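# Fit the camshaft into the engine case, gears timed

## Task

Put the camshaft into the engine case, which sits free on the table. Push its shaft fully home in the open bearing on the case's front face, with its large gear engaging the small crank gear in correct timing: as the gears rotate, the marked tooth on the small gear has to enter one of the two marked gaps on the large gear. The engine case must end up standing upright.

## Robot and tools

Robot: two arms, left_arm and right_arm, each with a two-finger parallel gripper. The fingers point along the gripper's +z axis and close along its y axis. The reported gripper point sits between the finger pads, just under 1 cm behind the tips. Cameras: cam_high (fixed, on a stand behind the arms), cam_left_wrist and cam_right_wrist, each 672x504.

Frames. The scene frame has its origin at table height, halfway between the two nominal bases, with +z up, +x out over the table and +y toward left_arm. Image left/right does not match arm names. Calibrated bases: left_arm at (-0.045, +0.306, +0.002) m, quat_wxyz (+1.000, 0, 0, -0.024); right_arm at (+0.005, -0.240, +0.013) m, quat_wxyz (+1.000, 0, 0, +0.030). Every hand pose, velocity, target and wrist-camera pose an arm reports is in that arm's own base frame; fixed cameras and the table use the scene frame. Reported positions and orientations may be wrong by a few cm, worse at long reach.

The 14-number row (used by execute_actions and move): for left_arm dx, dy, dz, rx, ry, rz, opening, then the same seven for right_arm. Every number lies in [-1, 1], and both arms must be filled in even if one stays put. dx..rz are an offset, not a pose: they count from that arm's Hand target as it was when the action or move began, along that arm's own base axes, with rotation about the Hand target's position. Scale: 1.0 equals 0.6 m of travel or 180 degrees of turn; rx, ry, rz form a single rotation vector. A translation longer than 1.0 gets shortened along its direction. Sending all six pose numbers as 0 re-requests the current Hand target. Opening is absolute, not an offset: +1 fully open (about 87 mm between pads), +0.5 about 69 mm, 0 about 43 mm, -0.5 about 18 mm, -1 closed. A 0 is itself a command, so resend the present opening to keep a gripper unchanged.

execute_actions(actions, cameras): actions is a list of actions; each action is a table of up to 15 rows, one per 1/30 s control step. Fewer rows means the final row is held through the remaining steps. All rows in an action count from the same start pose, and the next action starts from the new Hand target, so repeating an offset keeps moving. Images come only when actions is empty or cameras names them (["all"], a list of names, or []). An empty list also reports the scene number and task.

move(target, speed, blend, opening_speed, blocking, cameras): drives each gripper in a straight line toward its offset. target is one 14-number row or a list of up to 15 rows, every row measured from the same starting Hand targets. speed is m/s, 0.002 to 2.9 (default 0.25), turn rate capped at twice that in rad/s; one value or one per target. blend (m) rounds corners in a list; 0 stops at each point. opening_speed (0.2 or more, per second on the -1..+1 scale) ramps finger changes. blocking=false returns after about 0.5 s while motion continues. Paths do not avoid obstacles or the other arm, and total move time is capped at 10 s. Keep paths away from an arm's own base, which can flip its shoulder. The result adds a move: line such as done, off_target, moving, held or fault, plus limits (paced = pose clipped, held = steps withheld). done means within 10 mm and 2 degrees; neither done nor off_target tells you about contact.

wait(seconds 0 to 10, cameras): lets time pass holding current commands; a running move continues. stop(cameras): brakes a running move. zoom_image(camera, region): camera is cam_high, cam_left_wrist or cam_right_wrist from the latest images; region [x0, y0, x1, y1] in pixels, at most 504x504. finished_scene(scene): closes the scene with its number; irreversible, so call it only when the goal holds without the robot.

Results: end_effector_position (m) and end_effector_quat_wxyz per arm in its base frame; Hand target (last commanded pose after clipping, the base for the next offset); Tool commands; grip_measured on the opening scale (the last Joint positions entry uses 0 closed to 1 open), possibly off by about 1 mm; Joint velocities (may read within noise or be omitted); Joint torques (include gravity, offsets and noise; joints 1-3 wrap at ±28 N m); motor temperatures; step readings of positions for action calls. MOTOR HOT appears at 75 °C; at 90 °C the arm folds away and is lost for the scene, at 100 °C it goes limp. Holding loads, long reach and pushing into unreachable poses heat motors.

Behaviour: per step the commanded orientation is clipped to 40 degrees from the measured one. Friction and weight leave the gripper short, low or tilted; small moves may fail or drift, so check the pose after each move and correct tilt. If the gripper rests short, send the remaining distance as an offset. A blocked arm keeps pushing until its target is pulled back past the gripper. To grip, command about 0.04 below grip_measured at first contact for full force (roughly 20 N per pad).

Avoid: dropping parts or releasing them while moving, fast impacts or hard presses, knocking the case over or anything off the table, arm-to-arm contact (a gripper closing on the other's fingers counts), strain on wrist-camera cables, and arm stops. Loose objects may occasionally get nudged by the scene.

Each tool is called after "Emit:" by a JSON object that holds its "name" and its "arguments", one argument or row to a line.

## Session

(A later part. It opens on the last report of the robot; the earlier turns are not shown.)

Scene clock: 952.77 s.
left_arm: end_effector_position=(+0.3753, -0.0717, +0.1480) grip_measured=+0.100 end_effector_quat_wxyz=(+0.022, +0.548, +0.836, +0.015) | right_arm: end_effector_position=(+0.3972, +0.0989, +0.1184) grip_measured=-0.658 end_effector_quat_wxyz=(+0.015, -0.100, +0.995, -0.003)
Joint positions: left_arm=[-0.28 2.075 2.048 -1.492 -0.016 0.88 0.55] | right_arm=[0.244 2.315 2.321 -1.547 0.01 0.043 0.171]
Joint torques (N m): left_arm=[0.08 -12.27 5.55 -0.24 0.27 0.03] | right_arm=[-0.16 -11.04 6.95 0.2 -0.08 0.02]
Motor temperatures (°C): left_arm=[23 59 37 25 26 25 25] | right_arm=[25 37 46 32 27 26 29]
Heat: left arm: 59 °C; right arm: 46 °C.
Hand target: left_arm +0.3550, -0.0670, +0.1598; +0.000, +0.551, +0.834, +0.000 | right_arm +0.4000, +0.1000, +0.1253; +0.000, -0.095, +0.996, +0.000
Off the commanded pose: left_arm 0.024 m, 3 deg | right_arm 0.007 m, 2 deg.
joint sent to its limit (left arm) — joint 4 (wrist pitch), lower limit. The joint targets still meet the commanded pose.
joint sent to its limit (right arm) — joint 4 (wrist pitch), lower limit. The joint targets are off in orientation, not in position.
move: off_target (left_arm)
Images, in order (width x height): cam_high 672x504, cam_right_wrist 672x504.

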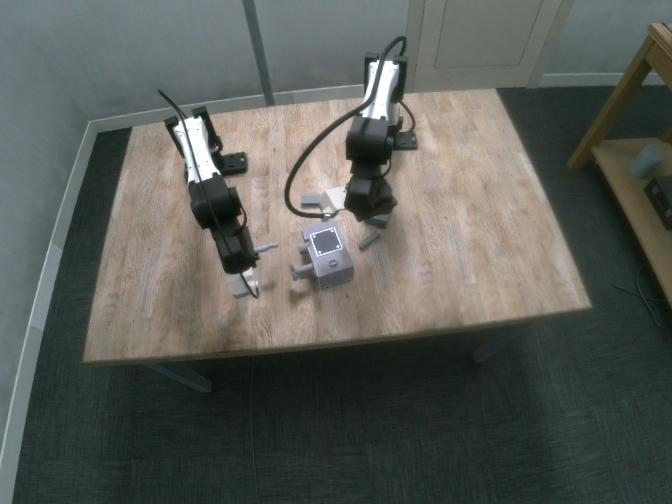

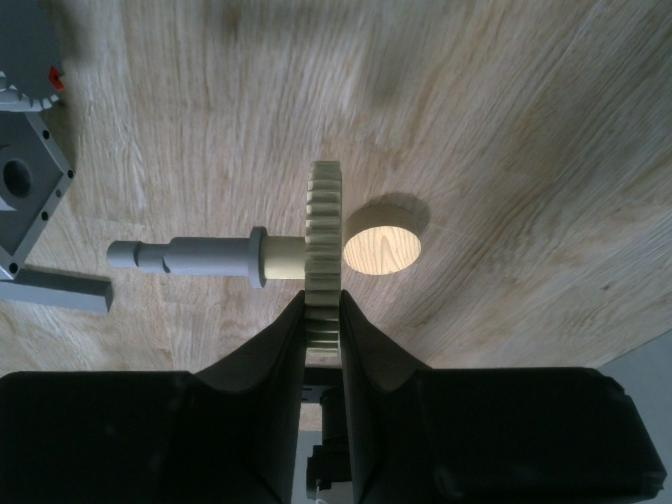

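Emit:
{"name": "move", "arguments": {
  "target": [0,0,0,0,0,0,0.1,-0.017,0.083,0.01,0,0,0.028,-0.95],
  "speed": 0.1,
  "cameras": ["cam_high","cam_right_wrist"]
}}

Emit:
{"name": "zoom_image", "arguments": {
  "camera": "cam_right_wrist",
  "region": [0, 0, 336, 252]
}}

Emit:
{"name": "zoom_image", "arguments": {
  "camera": "cam_high",
  "region": [230, 180, 370, 300]
}}

Scene clock: 981.97 s.
left_arm: end_effector_position=(+0.3753, -0.0717, +0.1480) grip_measured=+0.100 end_effector_quat_wxyz=(+0.022, +0.548, +0.836, +0.015) | right_arm: end_effector_position=(+0.3875, +0.1477, +0.1245) grip_measured=-0.658 end_effector_quat_wxyz=(+0.029, -0.142, +0.989, +0.003)
Joint positions: left_arm=[-0.28 2.075 2.048 -1.492 -0.016 0.88 0.55] | right_arm=[0.359 2.315 2.349 -1.547 0.006 0.074 0.171]
Joint torques (N m): left_arm=[0.08 -12.26 5.55 -0.24 0.27 0.03] | right_arm=[0.05 -10.93 6.99 0.25 -0.04 0]
Motor temperatures (°C): left_arm=[23 60 37 25 26 25 25] | right_arm=[25 39 47 32 27 26 29]
Heat: left arm: 60 °C; right arm: 47 °C.
Hand target: left_arm +0.3550, -0.0670, +0.1598; +0.000, +0.551, +0.834, +0.000 | right_arm +0.3898, +0.1497, +0.1313; +0.000, -0.138, +0.990, +0.000
Off the commanded pose: left_arm 0.024 m, 3 deg | right_arm 0.007 m, 3 deg.
joint sent to its limit (left arm) — joint 4 (wrist pitch), lower limit. The joint targets still meet the commanded pose.
joint sent to its limit (right arm) — joint 4 (wrist pitch), lower limit. The joint targets are off in orientation, not in position.
move: off_target (left_arm, right_arm)
Images, in order (width x height): cam_high 672x504, cam_right_wrist 672x504.

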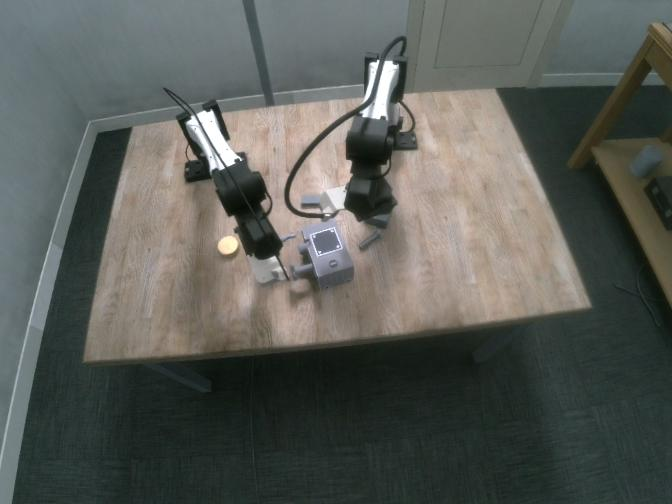

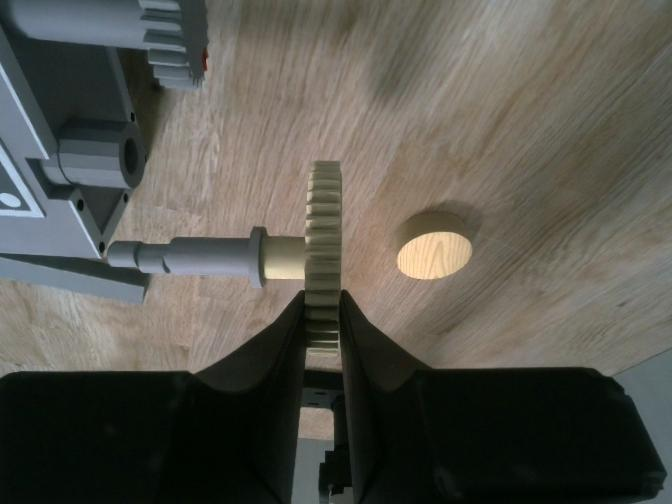

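Scaled by 1.500 from the camera's 672x504 image, which has a finer 960x720 frame.

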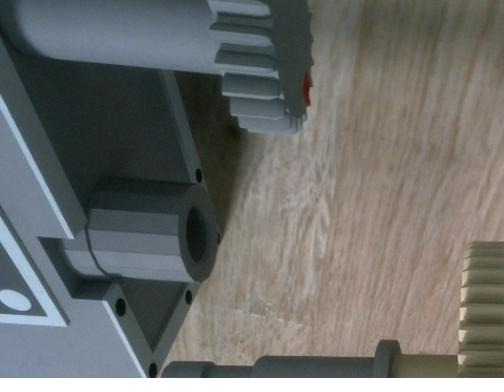

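Scaled by 3.600 from the camera's 672x504 image, which has a finer 960x720 frame.

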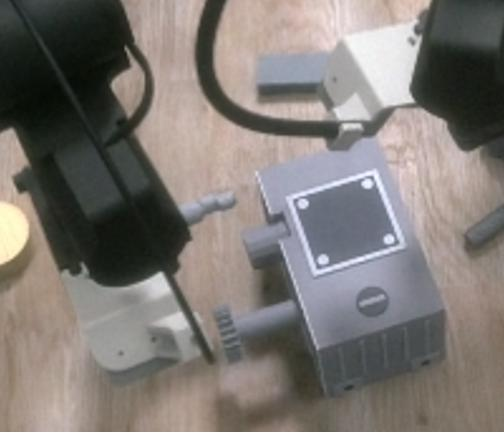

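Emit:
{"name": "zoom_image", "arguments": {
  "camera": "cam_right_wrist",
  "region": [20, 100, 170, 212]
}}

Emit:
{"name": "zoom_image", "arguments": {
  "camera": "cam_right_wrist",
  "region": [90, 200, 350, 320]
}}

Emit:
{"name": "zoom_image", "arguments": {
  "camera": "cam_right_wrist",
  "region": [0, 0, 220, 160]
}}

Scaled by 3.360 from the camera's 672x504 image, which has a finer 960x720 frame.

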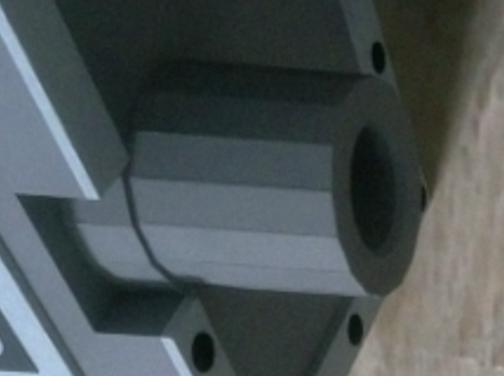

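Scaled by 1.938 from the camera's 672x504 image, which has a finer 960x720 frame.

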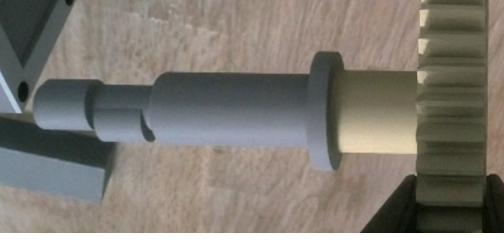

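Scaled by 2.291 from the camera's 672x504 image, which has a finer 960x720 frame.

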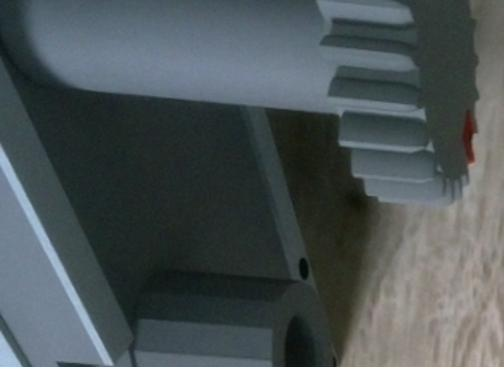

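Emit:
{"name": "move", "arguments": {
  "target": [0,0,0,0,0,0,0.1,0.056,-0.042,-0.0555,0,0,0,-0.95],
  "speed": 0.08,
  "cameras": ["cam_high","cam_right_wrist"]
}}

Emit:
{"name": "zoom_image", "arguments": {
  "camera": "cam_right_wrist",
  "region": [0, 130, 300, 330]
}}

Emit:
{"name": "zoom_image", "arguments": {
  "camera": "cam_high",
  "region": [230, 180, 370, 300]
}}

Scene clock: 1040.43 s.
left_arm: end_effector_position=(+0.3753, -0.0717, +0.1480) grip_measured=+0.100 end_effector_quat_wxyz=(+0.022, +0.548, +0.836, +0.015) | right_arm: end_effector_position=(+0.4193, +0.1243, +0.0903) grip_measured=-0.658 end_effector_quat_wxyz=(+0.017, -0.137, +0.990, +0.000)
Joint positions: left_arm=[-0.28 2.075 2.048 -1.492 -0.016 0.88 0.55] | right_arm=[0.289 2.467 2.479 -1.548 0.006 0.015 0.171]
Joint torques (N m): left_arm=[0.08 -12.27 5.55 -0.24 0.27 0.03] | right_arm=[-0.14 -11.95 7.24 0.22 -0.04 -0.11]
Motor temperatures (°C): left_arm=[23 62 36 25 26 25 25] | right_arm=[25 40 47 31 27 26 29]
Heat: left arm: 62 °C; right arm: 47 °C.
Hand target: left_arm +0.3550, -0.0670, +0.1598; +0.000, +0.551, +0.834, +0.000 | right_arm +0.4233, +0.1246, +0.0980; +0.000, -0.138, +0.990, +0.000
Off the commanded pose: left_arm 0.024 m, 3 deg | right_arm 0.009 m, 2 deg.
joint sent to its limit (left arm) — joint 4 (wrist pitch), lower limit. The joint targets still meet the commanded pose.
joint sent to its limit (right arm) — joint 4 (wrist pitch), lower limit. The joint targets are off in orientation, not in position.
move: off_target (left_arm)
Images, in order (width x height): cam_high 672x504, cam_right_wrist 672x504.

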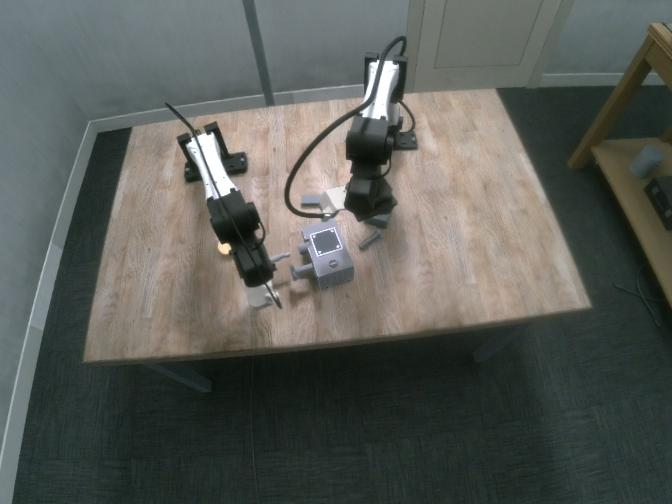

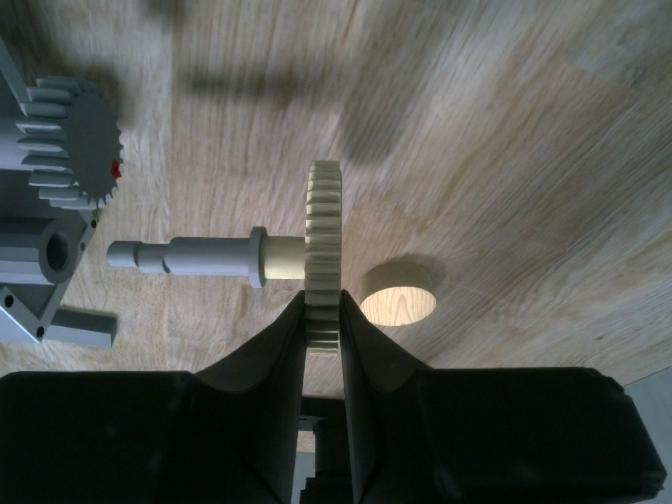

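Scaled by 1.680 from the camera's 672x504 image, which has a finer 960x720 frame.

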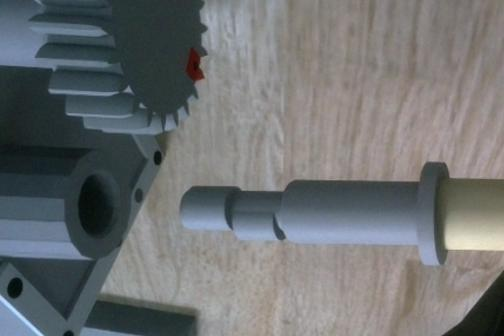

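Scaled by 3.600 from the camera's 672x504 image, which has a finer 960x720 frame.

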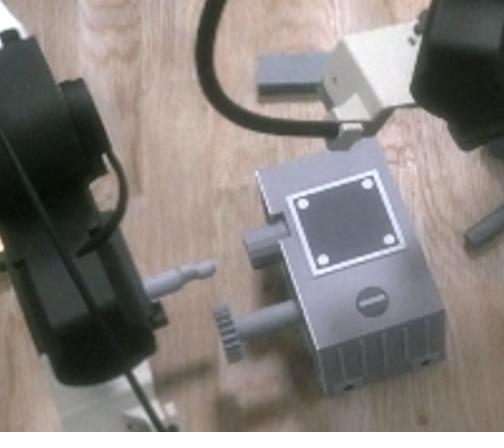

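Emit:
{"name": "move", "arguments": {
  "target": [0.042,-0.032,0.01,-0.447,-0.2235,0.03,0.1,0,0,0,0,0,0,-0.95],
  "speed": 0.3,
  "cameras": ["cam_high","cam_left_wrist"]
}}

Scene clock: 1074.93 s.
left_arm: end_effector_position=(+0.3789, -0.0892, +0.1713) grip_measured=+0.100 end_effector_quat_wxyz=(+0.610, +0.360, +0.610, -0.356) | right_arm: end_effector_position=(+0.4193, +0.1243, +0.0903) grip_measured=-0.658 end_effector_quat_wxyz=(+0.017, -0.137, +0.990, +0.000)
Joint positions: left_arm=[0.214 1.622 0.68 0.932 1.276 0.016 0.55] | right_arm=[0.289 2.467 2.479 -1.548 0.006 0.014 0.171]
Joint torques (N m): left_arm=[0.38 -4.42 5.63 1.93 -0.05 -0.11] | right_arm=[-0.14 -11.9 7.23 0.22 -0.04 -0.1]
Motor temperatures (°C): left_arm=[23 62 36 26 26 25 25] | right_arm=[25 43 47 30 27 26 29]
Heat: left arm: 62 °C; right arm: 47 °C.
Hand target: left_arm +0.3802, -0.0861, +0.1658; +0.612, +0.354, +0.613, -0.353 | right_arm +0.4233, +0.1246, +0.0980; +0.000, -0.138, +0.990, +0.000
Off the commanded pose: left_arm 0.006 m, 1 deg | right_arm 0.009 m, 2 deg.
joint sent to its limit (right arm) — joint 4 (wrist pitch), lower limit. The joint targets are off in orientation, not in position.
move: done
Images, in order (width x height): cam_high 672x504, cam_left_wrist 672x504.

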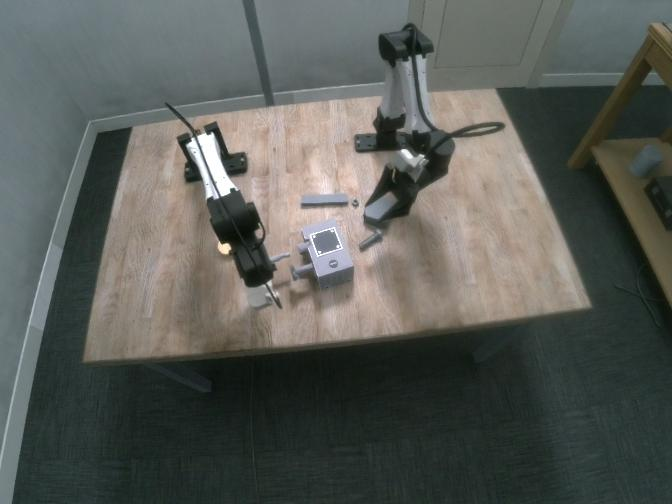

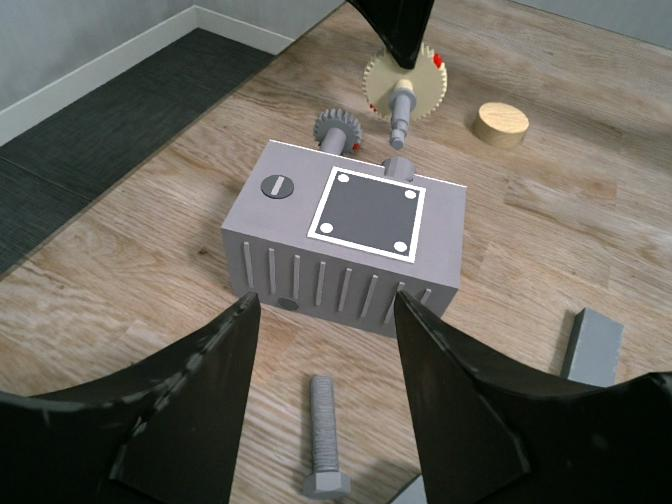

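Emit:
{"name": "zoom_image", "arguments": {
  "camera": "cam_left_wrist",
  "region": [260, 30, 470, 200]
}}

Emit:
{"name": "zoom_image", "arguments": {
  "camera": "cam_left_wrist",
  "region": [340, 30, 470, 190]
}}

Scaled by 2.400 from the camera's 672x504 image, which has a finer 960x720 frame.

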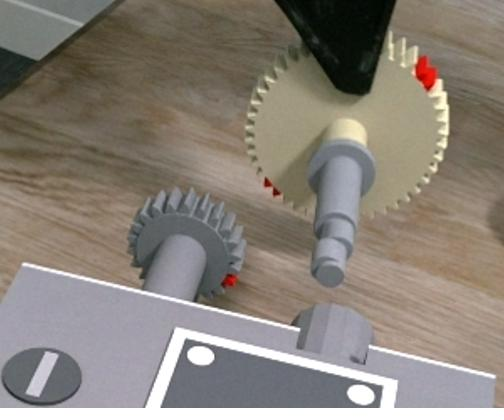

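Scaled by 3.150 from the camera's 672x504 image, which has a finer 960x720 frame.

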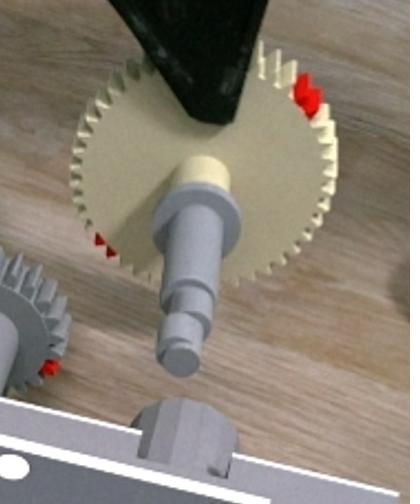

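Emit:
{"name": "zoom_image", "arguments": {
  "camera": "cam_left_wrist",
  "region": [370, 110, 440, 190]
}}

Emit:
{"name": "zoom_image", "arguments": {
  "camera": "cam_left_wrist",
  "region": [300, 95, 380, 165]
}}

Scaled by 6.300 from the camera's 672x504 image, which has a finer 960x720 frame.

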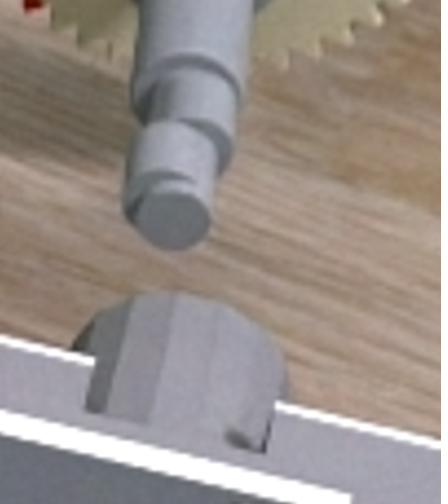

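Scaled by 6.300 from the camera's 672x504 image, which has a finer 960x720 frame.

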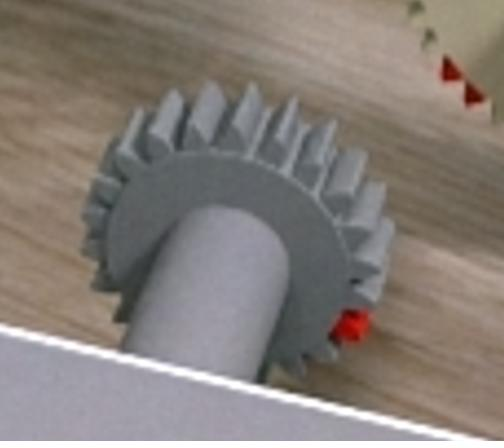

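Emit:
{"name": "move", "arguments": {
  "target": [0,0,0,0,0,0,0.1,-0.0205,0.017,-0.01,0,0,-0.0156,-0.95],
  "speed": 0.05,
  "cameras": ["cam_left_wrist","cam_right_wrist"]
}}

Emit:
{"name": "zoom_image", "arguments": {
  "camera": "cam_left_wrist",
  "region": [360, 90, 440, 190]
}}

Emit:
{"name": "zoom_image", "arguments": {
  "camera": "cam_right_wrist",
  "region": [0, 150, 240, 330]
}}

Scene clock: 1200.43 s.
left_arm: end_effector_position=(+0.3790, -0.0892, +0.1717) grip_measured=+0.100 end_effector_quat_wxyz=(+0.610, +0.361, +0.609, -0.355) | right_arm: end_effector_position=(+0.4170, +0.1321, +0.0903) grip_measured=-0.658 end_effector_quat_wxyz=(+0.017, -0.114, +0.993, +0.000)
Joint positions: left_arm=[0.214 1.622 0.68 0.935 1.276 0.014 0.55] | right_arm=[0.302 2.467 2.479 -1.548 0.006 0.073 0.171]
Joint torques (N m): left_arm=[0.39 -4.36 5.57 1.92 -0.05 -0.11] | right_arm=[0.8 -12.81 3.62 0.22 -0.04 0.03]
Motor temperatures (°C): left_arm=[23 45 35 38 26 25 24] | right_arm=[25 47 47 29 27 26 29]
Heat: left arm: 45 °C; right arm: 47 °C.
Hand target: left_arm +0.3802, -0.0861, +0.1658; +0.612, +0.354, +0.613, -0.353 | right_arm +0.4110, +0.1348, +0.0920; +0.000, -0.114, +0.993, +0.000
Off the commanded pose: left_arm 0.007 m, 1 deg | right_arm 0.007 m, 2 deg.
joint sent to its limit (right arm) — joint 4 (wrist pitch), lower limit. The joint targets still meet the commanded pose.
move: done
Images, in order (width x height): cam_left_wrist 672x504, cam_right_wrist 672x504.

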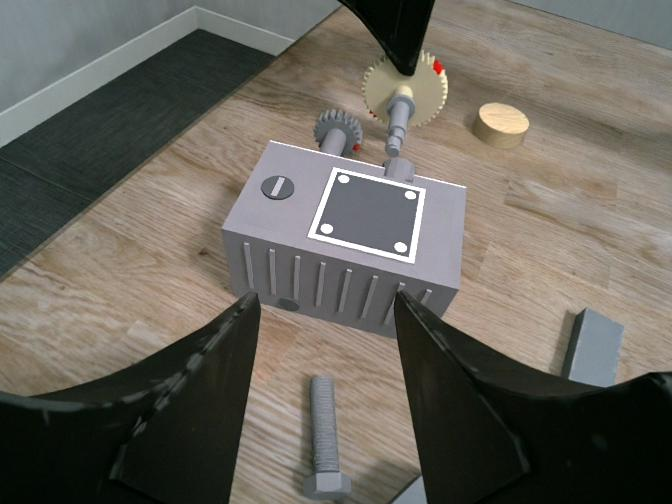

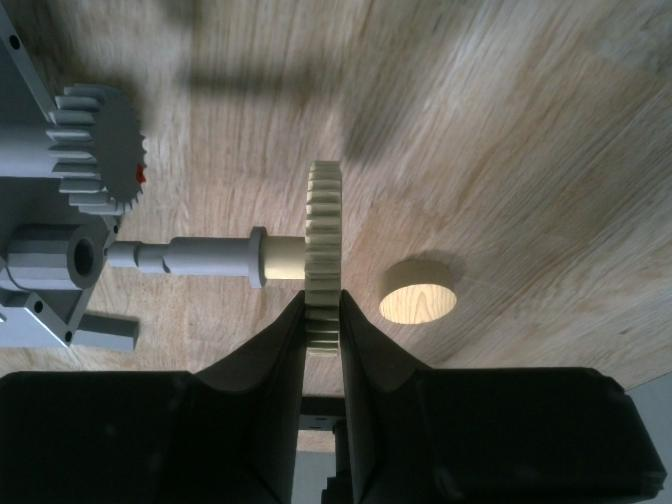

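Scaled by 5.040 from the camera's 672x504 image, which has a finer 960x720 frame.

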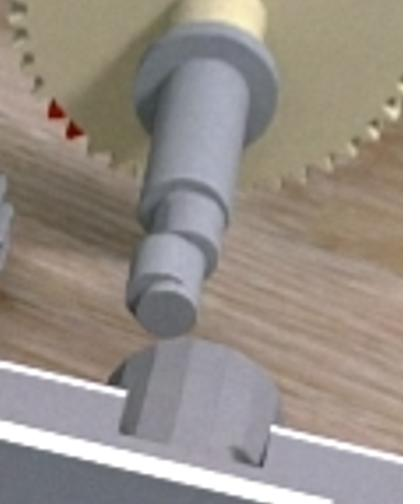

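Scaled by 2.100 from the camera's 672x504 image, which has a finer 960x720 frame.

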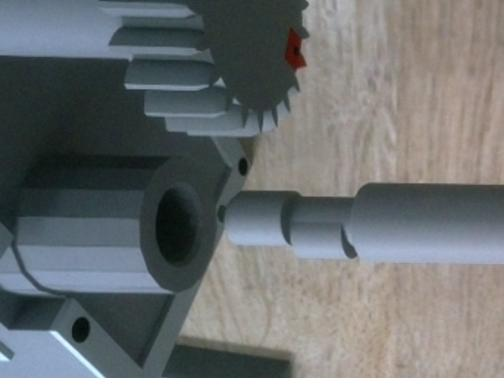

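Emit:
{"name": "move", "arguments": {
  "target": [0,0,0,0,0,0,0.1,-0.0145,-0.0035,-0.0133,0,0,0,-0.95],
  "speed": 0.05,
  "cameras": ["cam_left_wrist","cam_right_wrist"]
}}

Emit:
{"name": "zoom_image", "arguments": {
  "camera": "cam_left_wrist",
  "region": [360, 90, 440, 190]
}}

Emit:
{"name": "zoom_image", "arguments": {
  "camera": "cam_right_wrist",
  "region": [0, 150, 240, 330]
}}

Scene clock: 1224.53 s.
left_arm: end_effector_position=(+0.3790, -0.0892, +0.1717) grip_measured=+0.100 end_effector_quat_wxyz=(+0.610, +0.361, +0.609, -0.355) | right_arm: end_effector_position=(+0.4012, +0.1273, +0.0667) grip_measured=-0.658 end_effector_quat_wxyz=(-0.024, -0.113, +0.993, -0.007)
Joint positions: left_arm=[0.214 1.622 0.68 0.935 1.276 0.014 0.55] | right_arm=[0.302 2.458 2.351 -1.514 0.006 0.075 0.171]
Joint torques (N m): left_arm=[0.4 -4.36 5.59 1.92 -0.05 -0.11] | right_arm=[0.92 -16.28 4.08 0.24 -0.04 0.01]
Heat: left arm: 44 °C; right arm: 48 °C.
Hand target: left_arm +0.3802, -0.0861, +0.1658; +0.612, +0.354, +0.613, -0.353 | right_arm +0.4023, +0.1327, +0.0839; +0.000, -0.114, +0.993, +0.000
Off the commanded pose: left_arm 0.007 m, 1 deg | right_arm 0.018 m, 3 deg.
move: off_target (right_arm)
Images, in order (width x height): cam_left_wrist 672x504, cam_right_wrist 672x504.

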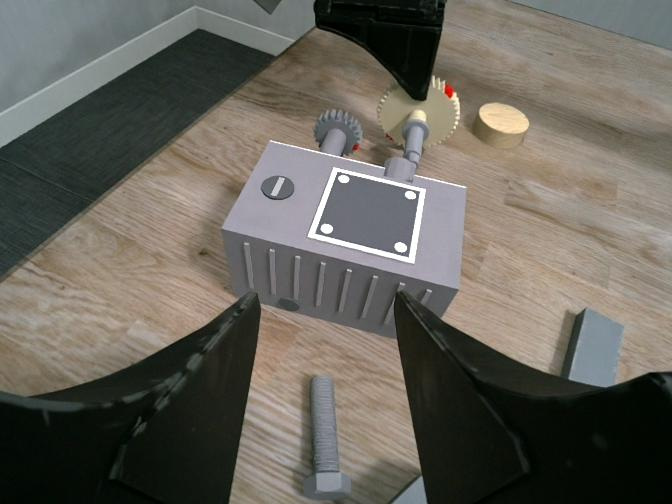

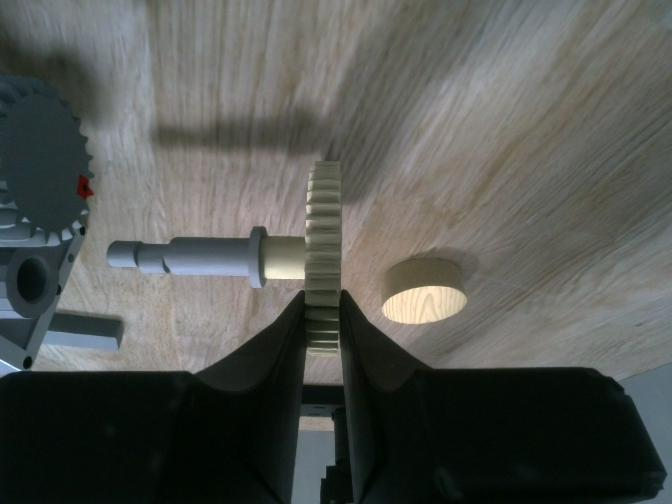

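Scaled by 5.040 from the camera's 672x504 image, which has a finer 960x720 frame.

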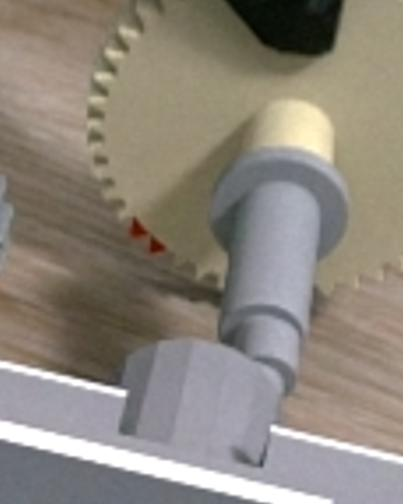

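Scaled by 2.100 from the camera's 672x504 image, which has a finer 960x720 frame.

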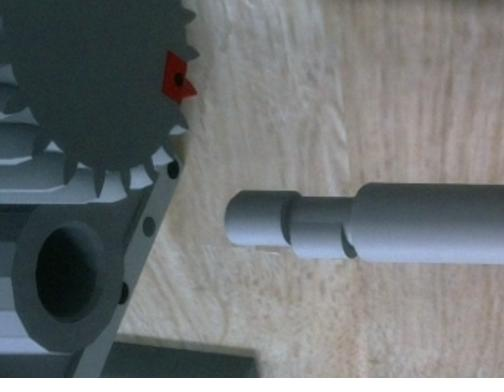

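Emit:
{"name": "move", "arguments": {
  "target": [0,0,0,0,0,0,0.1,0.017,-0.0047,0.026,0,0,0,-0.95],
  "speed": 0.05,
  "cameras": ["cam_left_wrist","cam_right_wrist"]
}}

Emit:
{"name": "zoom_image", "arguments": {
  "camera": "cam_left_wrist",
  "region": [360, 90, 440, 190]
}}

Emit:
{"name": "zoom_image", "arguments": {
  "camera": "cam_right_wrist",
  "region": [0, 150, 240, 330]
}}

Scene clock: 1251.50 s.
left_arm: end_effector_position=(+0.3790, -0.0892, +0.1717) grip_measured=+0.100 end_effector_quat_wxyz=(+0.610, +0.361, +0.609, -0.355) | right_arm: end_effector_position=(+0.4107, +0.1302, +0.0837) grip_measured=-0.658 end_effector_quat_wxyz=(+0.003, -0.113, +0.994, -0.002)
Joint positions: left_arm=[0.214 1.622 0.68 0.935 1.276 0.014 0.55] | right_arm=[0.302 2.458 2.43 -1.539 0.006 0.075 0.171]
Joint torques (N m): left_arm=[0.39 -4.36 5.57 1.92 -0.05 -0.11] | right_arm=[-0.17 -13.79 6.97 0.09 -0.04 -0.1]
Motor temperatures (°C): left_arm=[23 43 34 39 26 25 24] | right_arm=[25 55 42 29 27 26 29]
Heat: left arm: 43 °C; right arm: 55 °C.
Hand target: left_arm +0.3802, -0.0861, +0.1658; +0.612, +0.354, +0.613, -0.353 | right_arm +0.4125, +0.1298, +0.0995; +0.000, -0.114, +0.993, +0.000
Off the commanded pose: left_arm 0.007 m, 1 deg | right_arm 0.016 m, 0 deg.
joint sent to its limit (right arm) — joint 4 (wrist pitch), lower limit. The joint targets still meet the commanded pose.
move: off_target (right_arm)
Images, in order (width x height): cam_left_wrist 672x504, cam_right_wrist 672x504.

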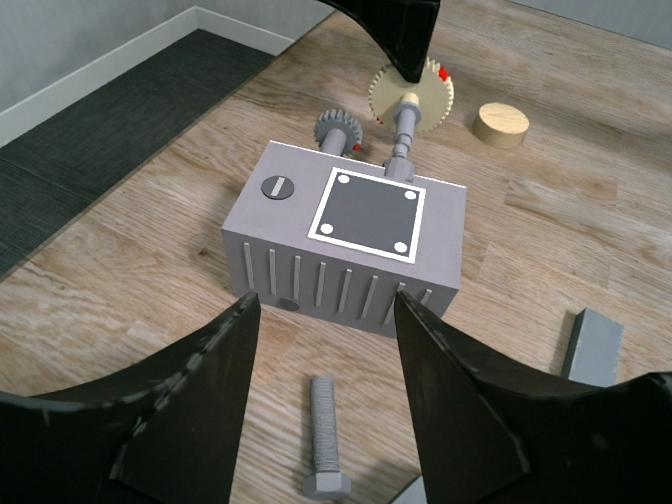

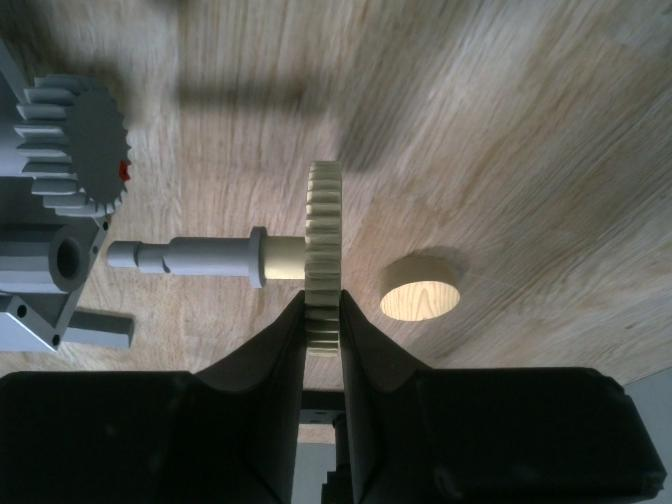

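Scaled by 5.040 from the camera's 672x504 image, which has a finer 960x720 frame.

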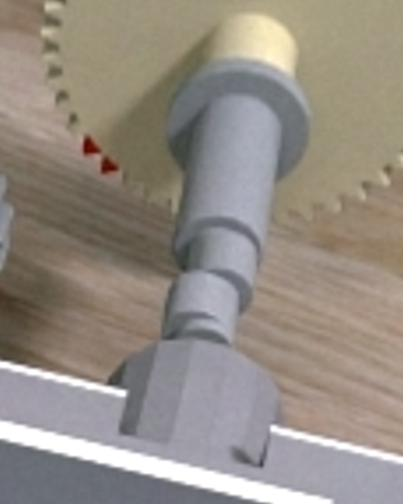

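Scaled by 2.100 from the camera's 672x504 image, which has a finer 960x720 frame.

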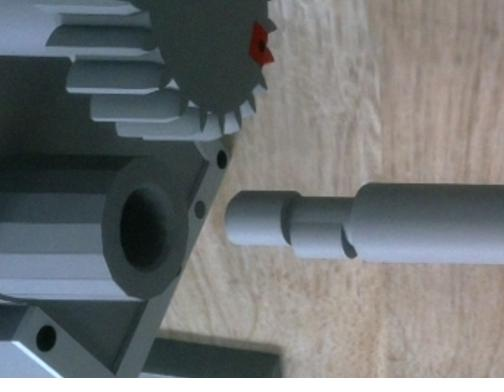

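Emit:
{"name": "move", "arguments": {
  "target": [0,0,0,0,0,0,0.1,-0.007,0.019,0,0,0,0,-0.95],
  "speed": 0.04,
  "cameras": ["cam_left_wrist","cam_right_wrist"]
}}

Emit:
{"name": "zoom_image", "arguments": {
  "camera": "cam_left_wrist",
  "region": [360, 90, 440, 190]
}}

Emit:
{"name": "zoom_image", "arguments": {
  "camera": "cam_right_wrist",
  "region": [0, 150, 240, 330]
}}

Scene clock: 1268.73 s.
left_arm: end_effector_position=(+0.3790, -0.0892, +0.1717) grip_measured=+0.100 end_effector_quat_wxyz=(+0.610, +0.361, +0.609, -0.355) | right_arm: end_effector_position=(+0.4084, +0.1371, +0.0838) grip_measured=-0.658 end_effector_quat_wxyz=(+0.003, -0.115, +0.993, -0.002)
Joint positions: left_arm=[0.214 1.622 0.68 0.935 1.276 0.014 0.55] | right_arm=[0.318 2.458 2.43 -1.539 0.006 0.088 0.171]
Joint torques (N m): left_arm=[0.42 -4.36 5.57 1.92 -0.05 -0.11] | right_arm=[0.77 -13.91 6.74 0.08 -0.03 0.02]
Motor temperatures (°C): left_arm=[23 42 34 39 26 25 24] | right_arm=[25 55 42 29 27 26 29]
Heat: left arm: 42 °C; right arm: 55 °C.
Hand target: left_arm +0.3802, -0.0861, +0.1658; +0.612, +0.354, +0.613, -0.353 | right_arm +0.4083, +0.1412, +0.0995; +0.000, -0.114, +0.993, +0.000
Off the commanded pose: left_arm 0.007 m, 1 deg | right_arm 0.016 m, 0 deg.
joint sent to its limit (right arm) — joint 4 (wrist pitch), lower limit. The joint targets still meet the commanded pose.
move: off_target (right_arm)
Images, in order (width x height): cam_left_wrist 672x504, cam_right_wrist 672x504.

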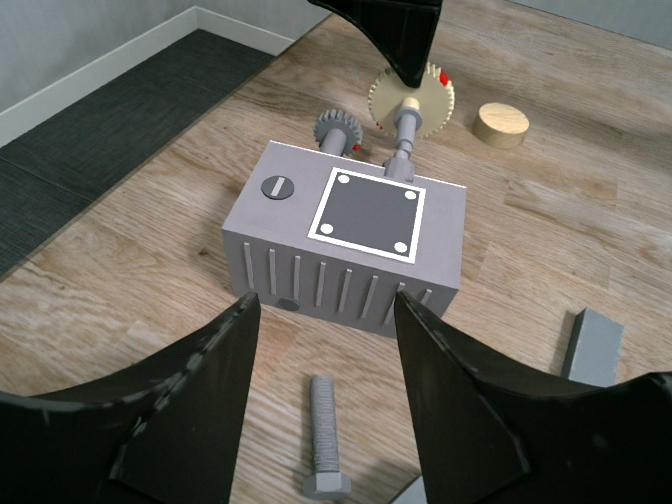

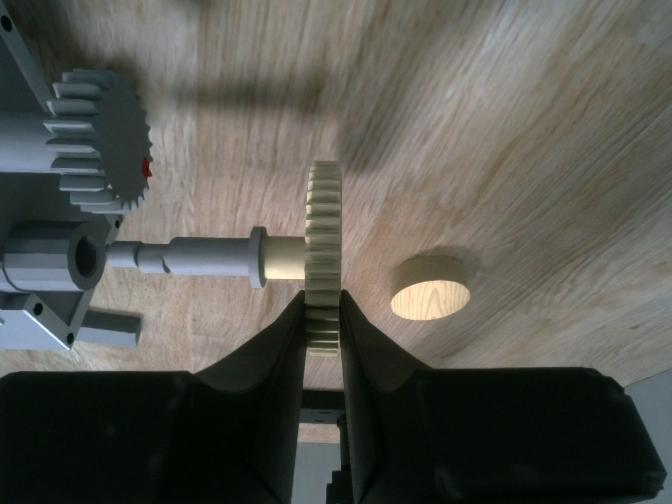

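Scaled by 5.040 from the camera's 672x504 image, which has a finer 960x720 frame.

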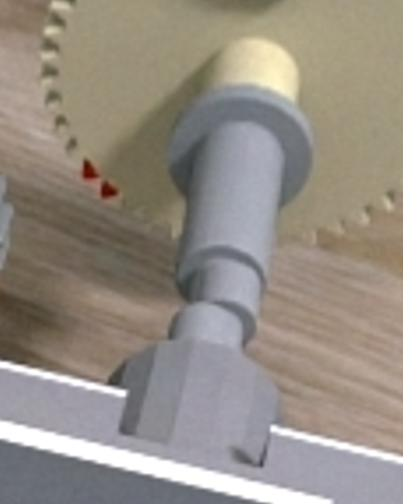

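Scaled by 2.100 from the camera's 672x504 image, which has a finer 960x720 frame.

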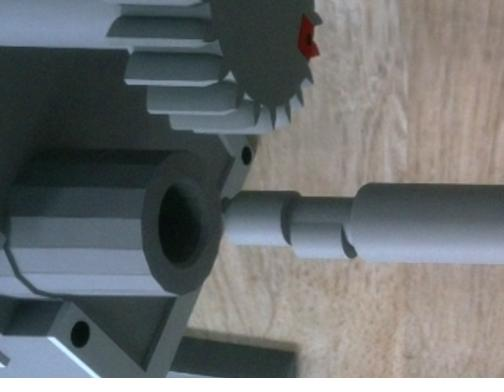

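Emit:
{"name": "move", "arguments": {
  "target": [0,0,0,0,0,0,0.1,-0.0045,0.021,0.0015,0,0,0,-0.95],
  "speed": 0.03,
  "cameras": ["cam_left_wrist","cam_right_wrist"]
}}

Emit:
{"name": "zoom_image", "arguments": {
  "camera": "cam_left_wrist",
  "region": [360, 90, 440, 190]
}}

Emit:
{"name": "zoom_image", "arguments": {
  "camera": "cam_right_wrist",
  "region": [0, 150, 240, 330]
}}

Scene clock: 1288.27 s.
left_arm: end_effector_position=(+0.3790, -0.0892, +0.1717) grip_measured=+0.100 end_effector_quat_wxyz=(+0.610, +0.361, +0.609, -0.355) | right_arm: end_effector_position=(+0.4054, +0.1489, +0.0849) grip_measured=-0.658 end_effector_quat_wxyz=(+0.005, -0.114, +0.993, -0.002)
Joint positions: left_arm=[0.214 1.622 0.68 0.935 1.276 0.014 0.55] | right_arm=[0.344 2.458 2.436 -1.54 0.007 0.115 0.171]
Joint torques (N m): left_arm=[0.39 -4.36 5.57 1.92 -0.05 -0.11] | right_arm=[0.84 -13.72 6.95 0.09 -0.04 0.01]
Motor temperatures (°C): left_arm=[23 42 34 40 26 25 24] | right_arm=[25 55 43 29 27 26 29]
Heat: left arm: 42 °C; right arm: 55 °C.
Hand target: left_arm +0.3802, -0.0861, +0.1658; +0.612, +0.354, +0.613, -0.353 | right_arm +0.4056, +0.1538, +0.1004; +0.000, -0.114, +0.993, +0.000
Off the commanded pose: left_arm 0.007 m, 1 deg | right_arm 0.016 m, 1 deg.
joint sent to its limit (right arm) — joint 4 (wrist pitch), lower limit. The joint targets still meet the commanded pose.
move: off_target (right_arm)
Images, in order (width x height): cam_left_wrist 672x504, cam_right_wrist 672x504.

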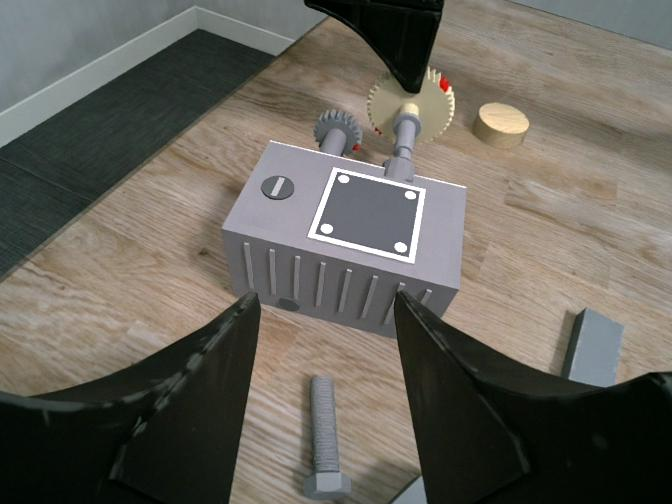

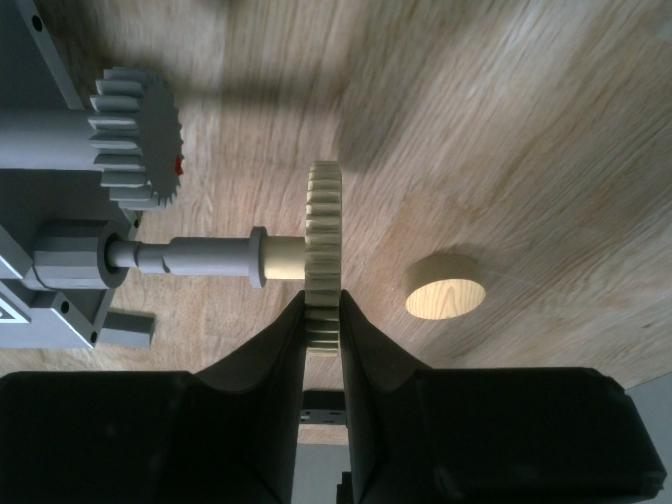

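Scaled by 5.040 from the camera's 672x504 image, which has a finer 960x720 frame.

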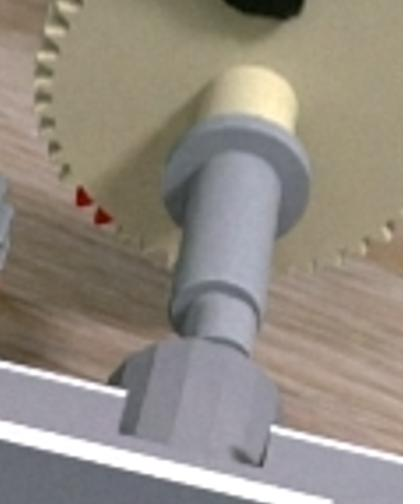

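Scaled by 2.100 from the camera's 672x504 image, which has a finer 960x720 frame.

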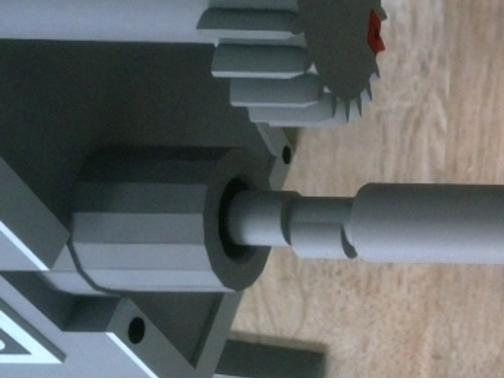

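Emit:
{"name": "move", "arguments": {
  "target": [0,0,0,0,0,0,0.1,-0.0045,0.019,0,0,0,0,-0.95],
  "speed": 0.03,
  "cameras": ["cam_left_wrist","cam_right_wrist"]
}}

Emit:
{"name": "zoom_image", "arguments": {
  "camera": "cam_left_wrist",
  "region": [360, 90, 440, 190]
}}

Emit:
{"name": "zoom_image", "arguments": {
  "camera": "cam_right_wrist",
  "region": [30, 150, 270, 330]
}}

Scene clock: 1294.40 s.
left_arm: end_effector_position=(+0.3790, -0.0892, +0.1717) grip_measured=+0.100 end_effector_quat_wxyz=(+0.610, +0.361, +0.609, -0.355) | right_arm: end_effector_position=(+0.4028, +0.1604, +0.0868) grip_measured=-0.658 end_effector_quat_wxyz=(+0.009, -0.114, +0.993, -0.001)
Joint positions: left_arm=[0.214 1.622 0.68 0.935 1.276 0.014 0.55] | right_arm=[0.368 2.458 2.445 -1.54 0.007 0.139 0.171]
Joint torques (N m): left_arm=[0.39 -4.36 5.57 1.92 -0.05 -0.11] | right_arm=[0.83 -13.29 6.99 0.11 -0.05 0.01]
Motor temperatures (°C): left_arm=[23 41 34 40 26 25 24] | right_arm=[25 55 43 29 27 26 29]
Heat: left arm: 41 °C; right arm: 55 °C.
Hand target: left_arm +0.3802, -0.0861, +0.1658; +0.612, +0.354, +0.613, -0.353 | right_arm +0.4029, +0.1653, +0.1004; +0.000, -0.114, +0.993, +0.000
Off the commanded pose: left_arm 0.007 m, 1 deg | right_arm 0.014 m, 1 deg.
joint sent to its limit (right arm) — joint 4 (wrist pitch), lower limit. The joint targets are off in orientation, not in position.
move: off_target (right_arm)
Images, in order (width x height): cam_left_wrist 672x504, cam_right_wrist 672x504.

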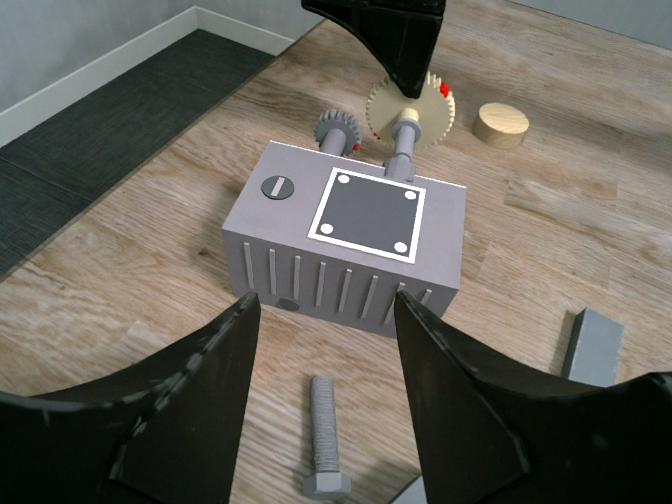

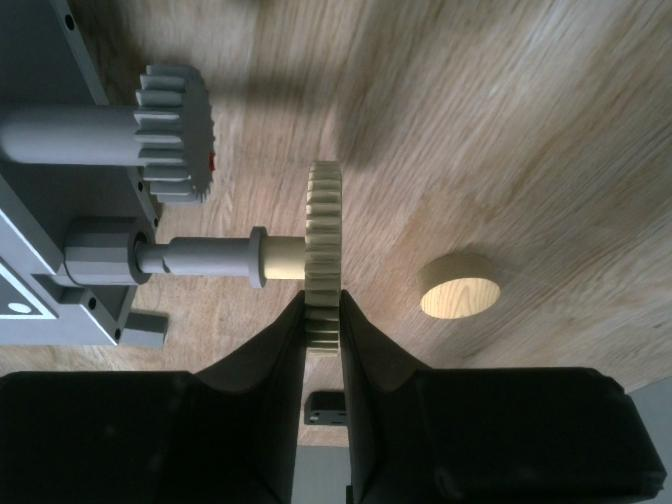

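Scaled by 5.040 from the camera's 672x504 image, which has a finer 960x720 frame.

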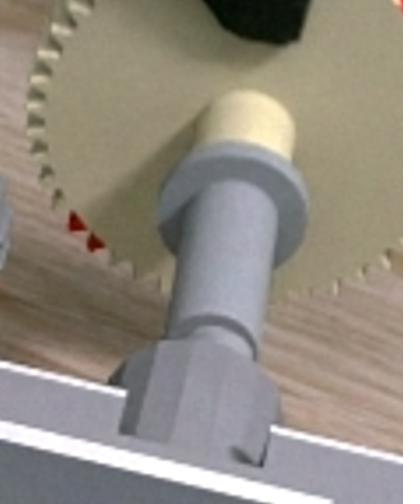

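Scaled by 2.100 from the camera's 672x504 image, which has a finer 960x720 frame.

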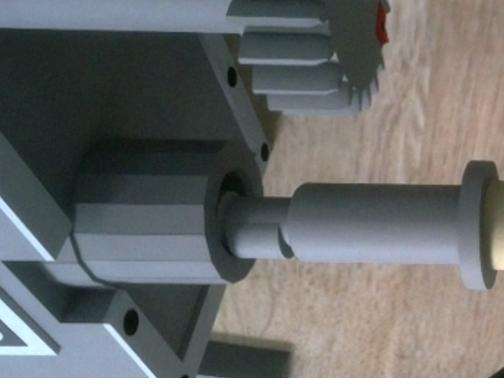

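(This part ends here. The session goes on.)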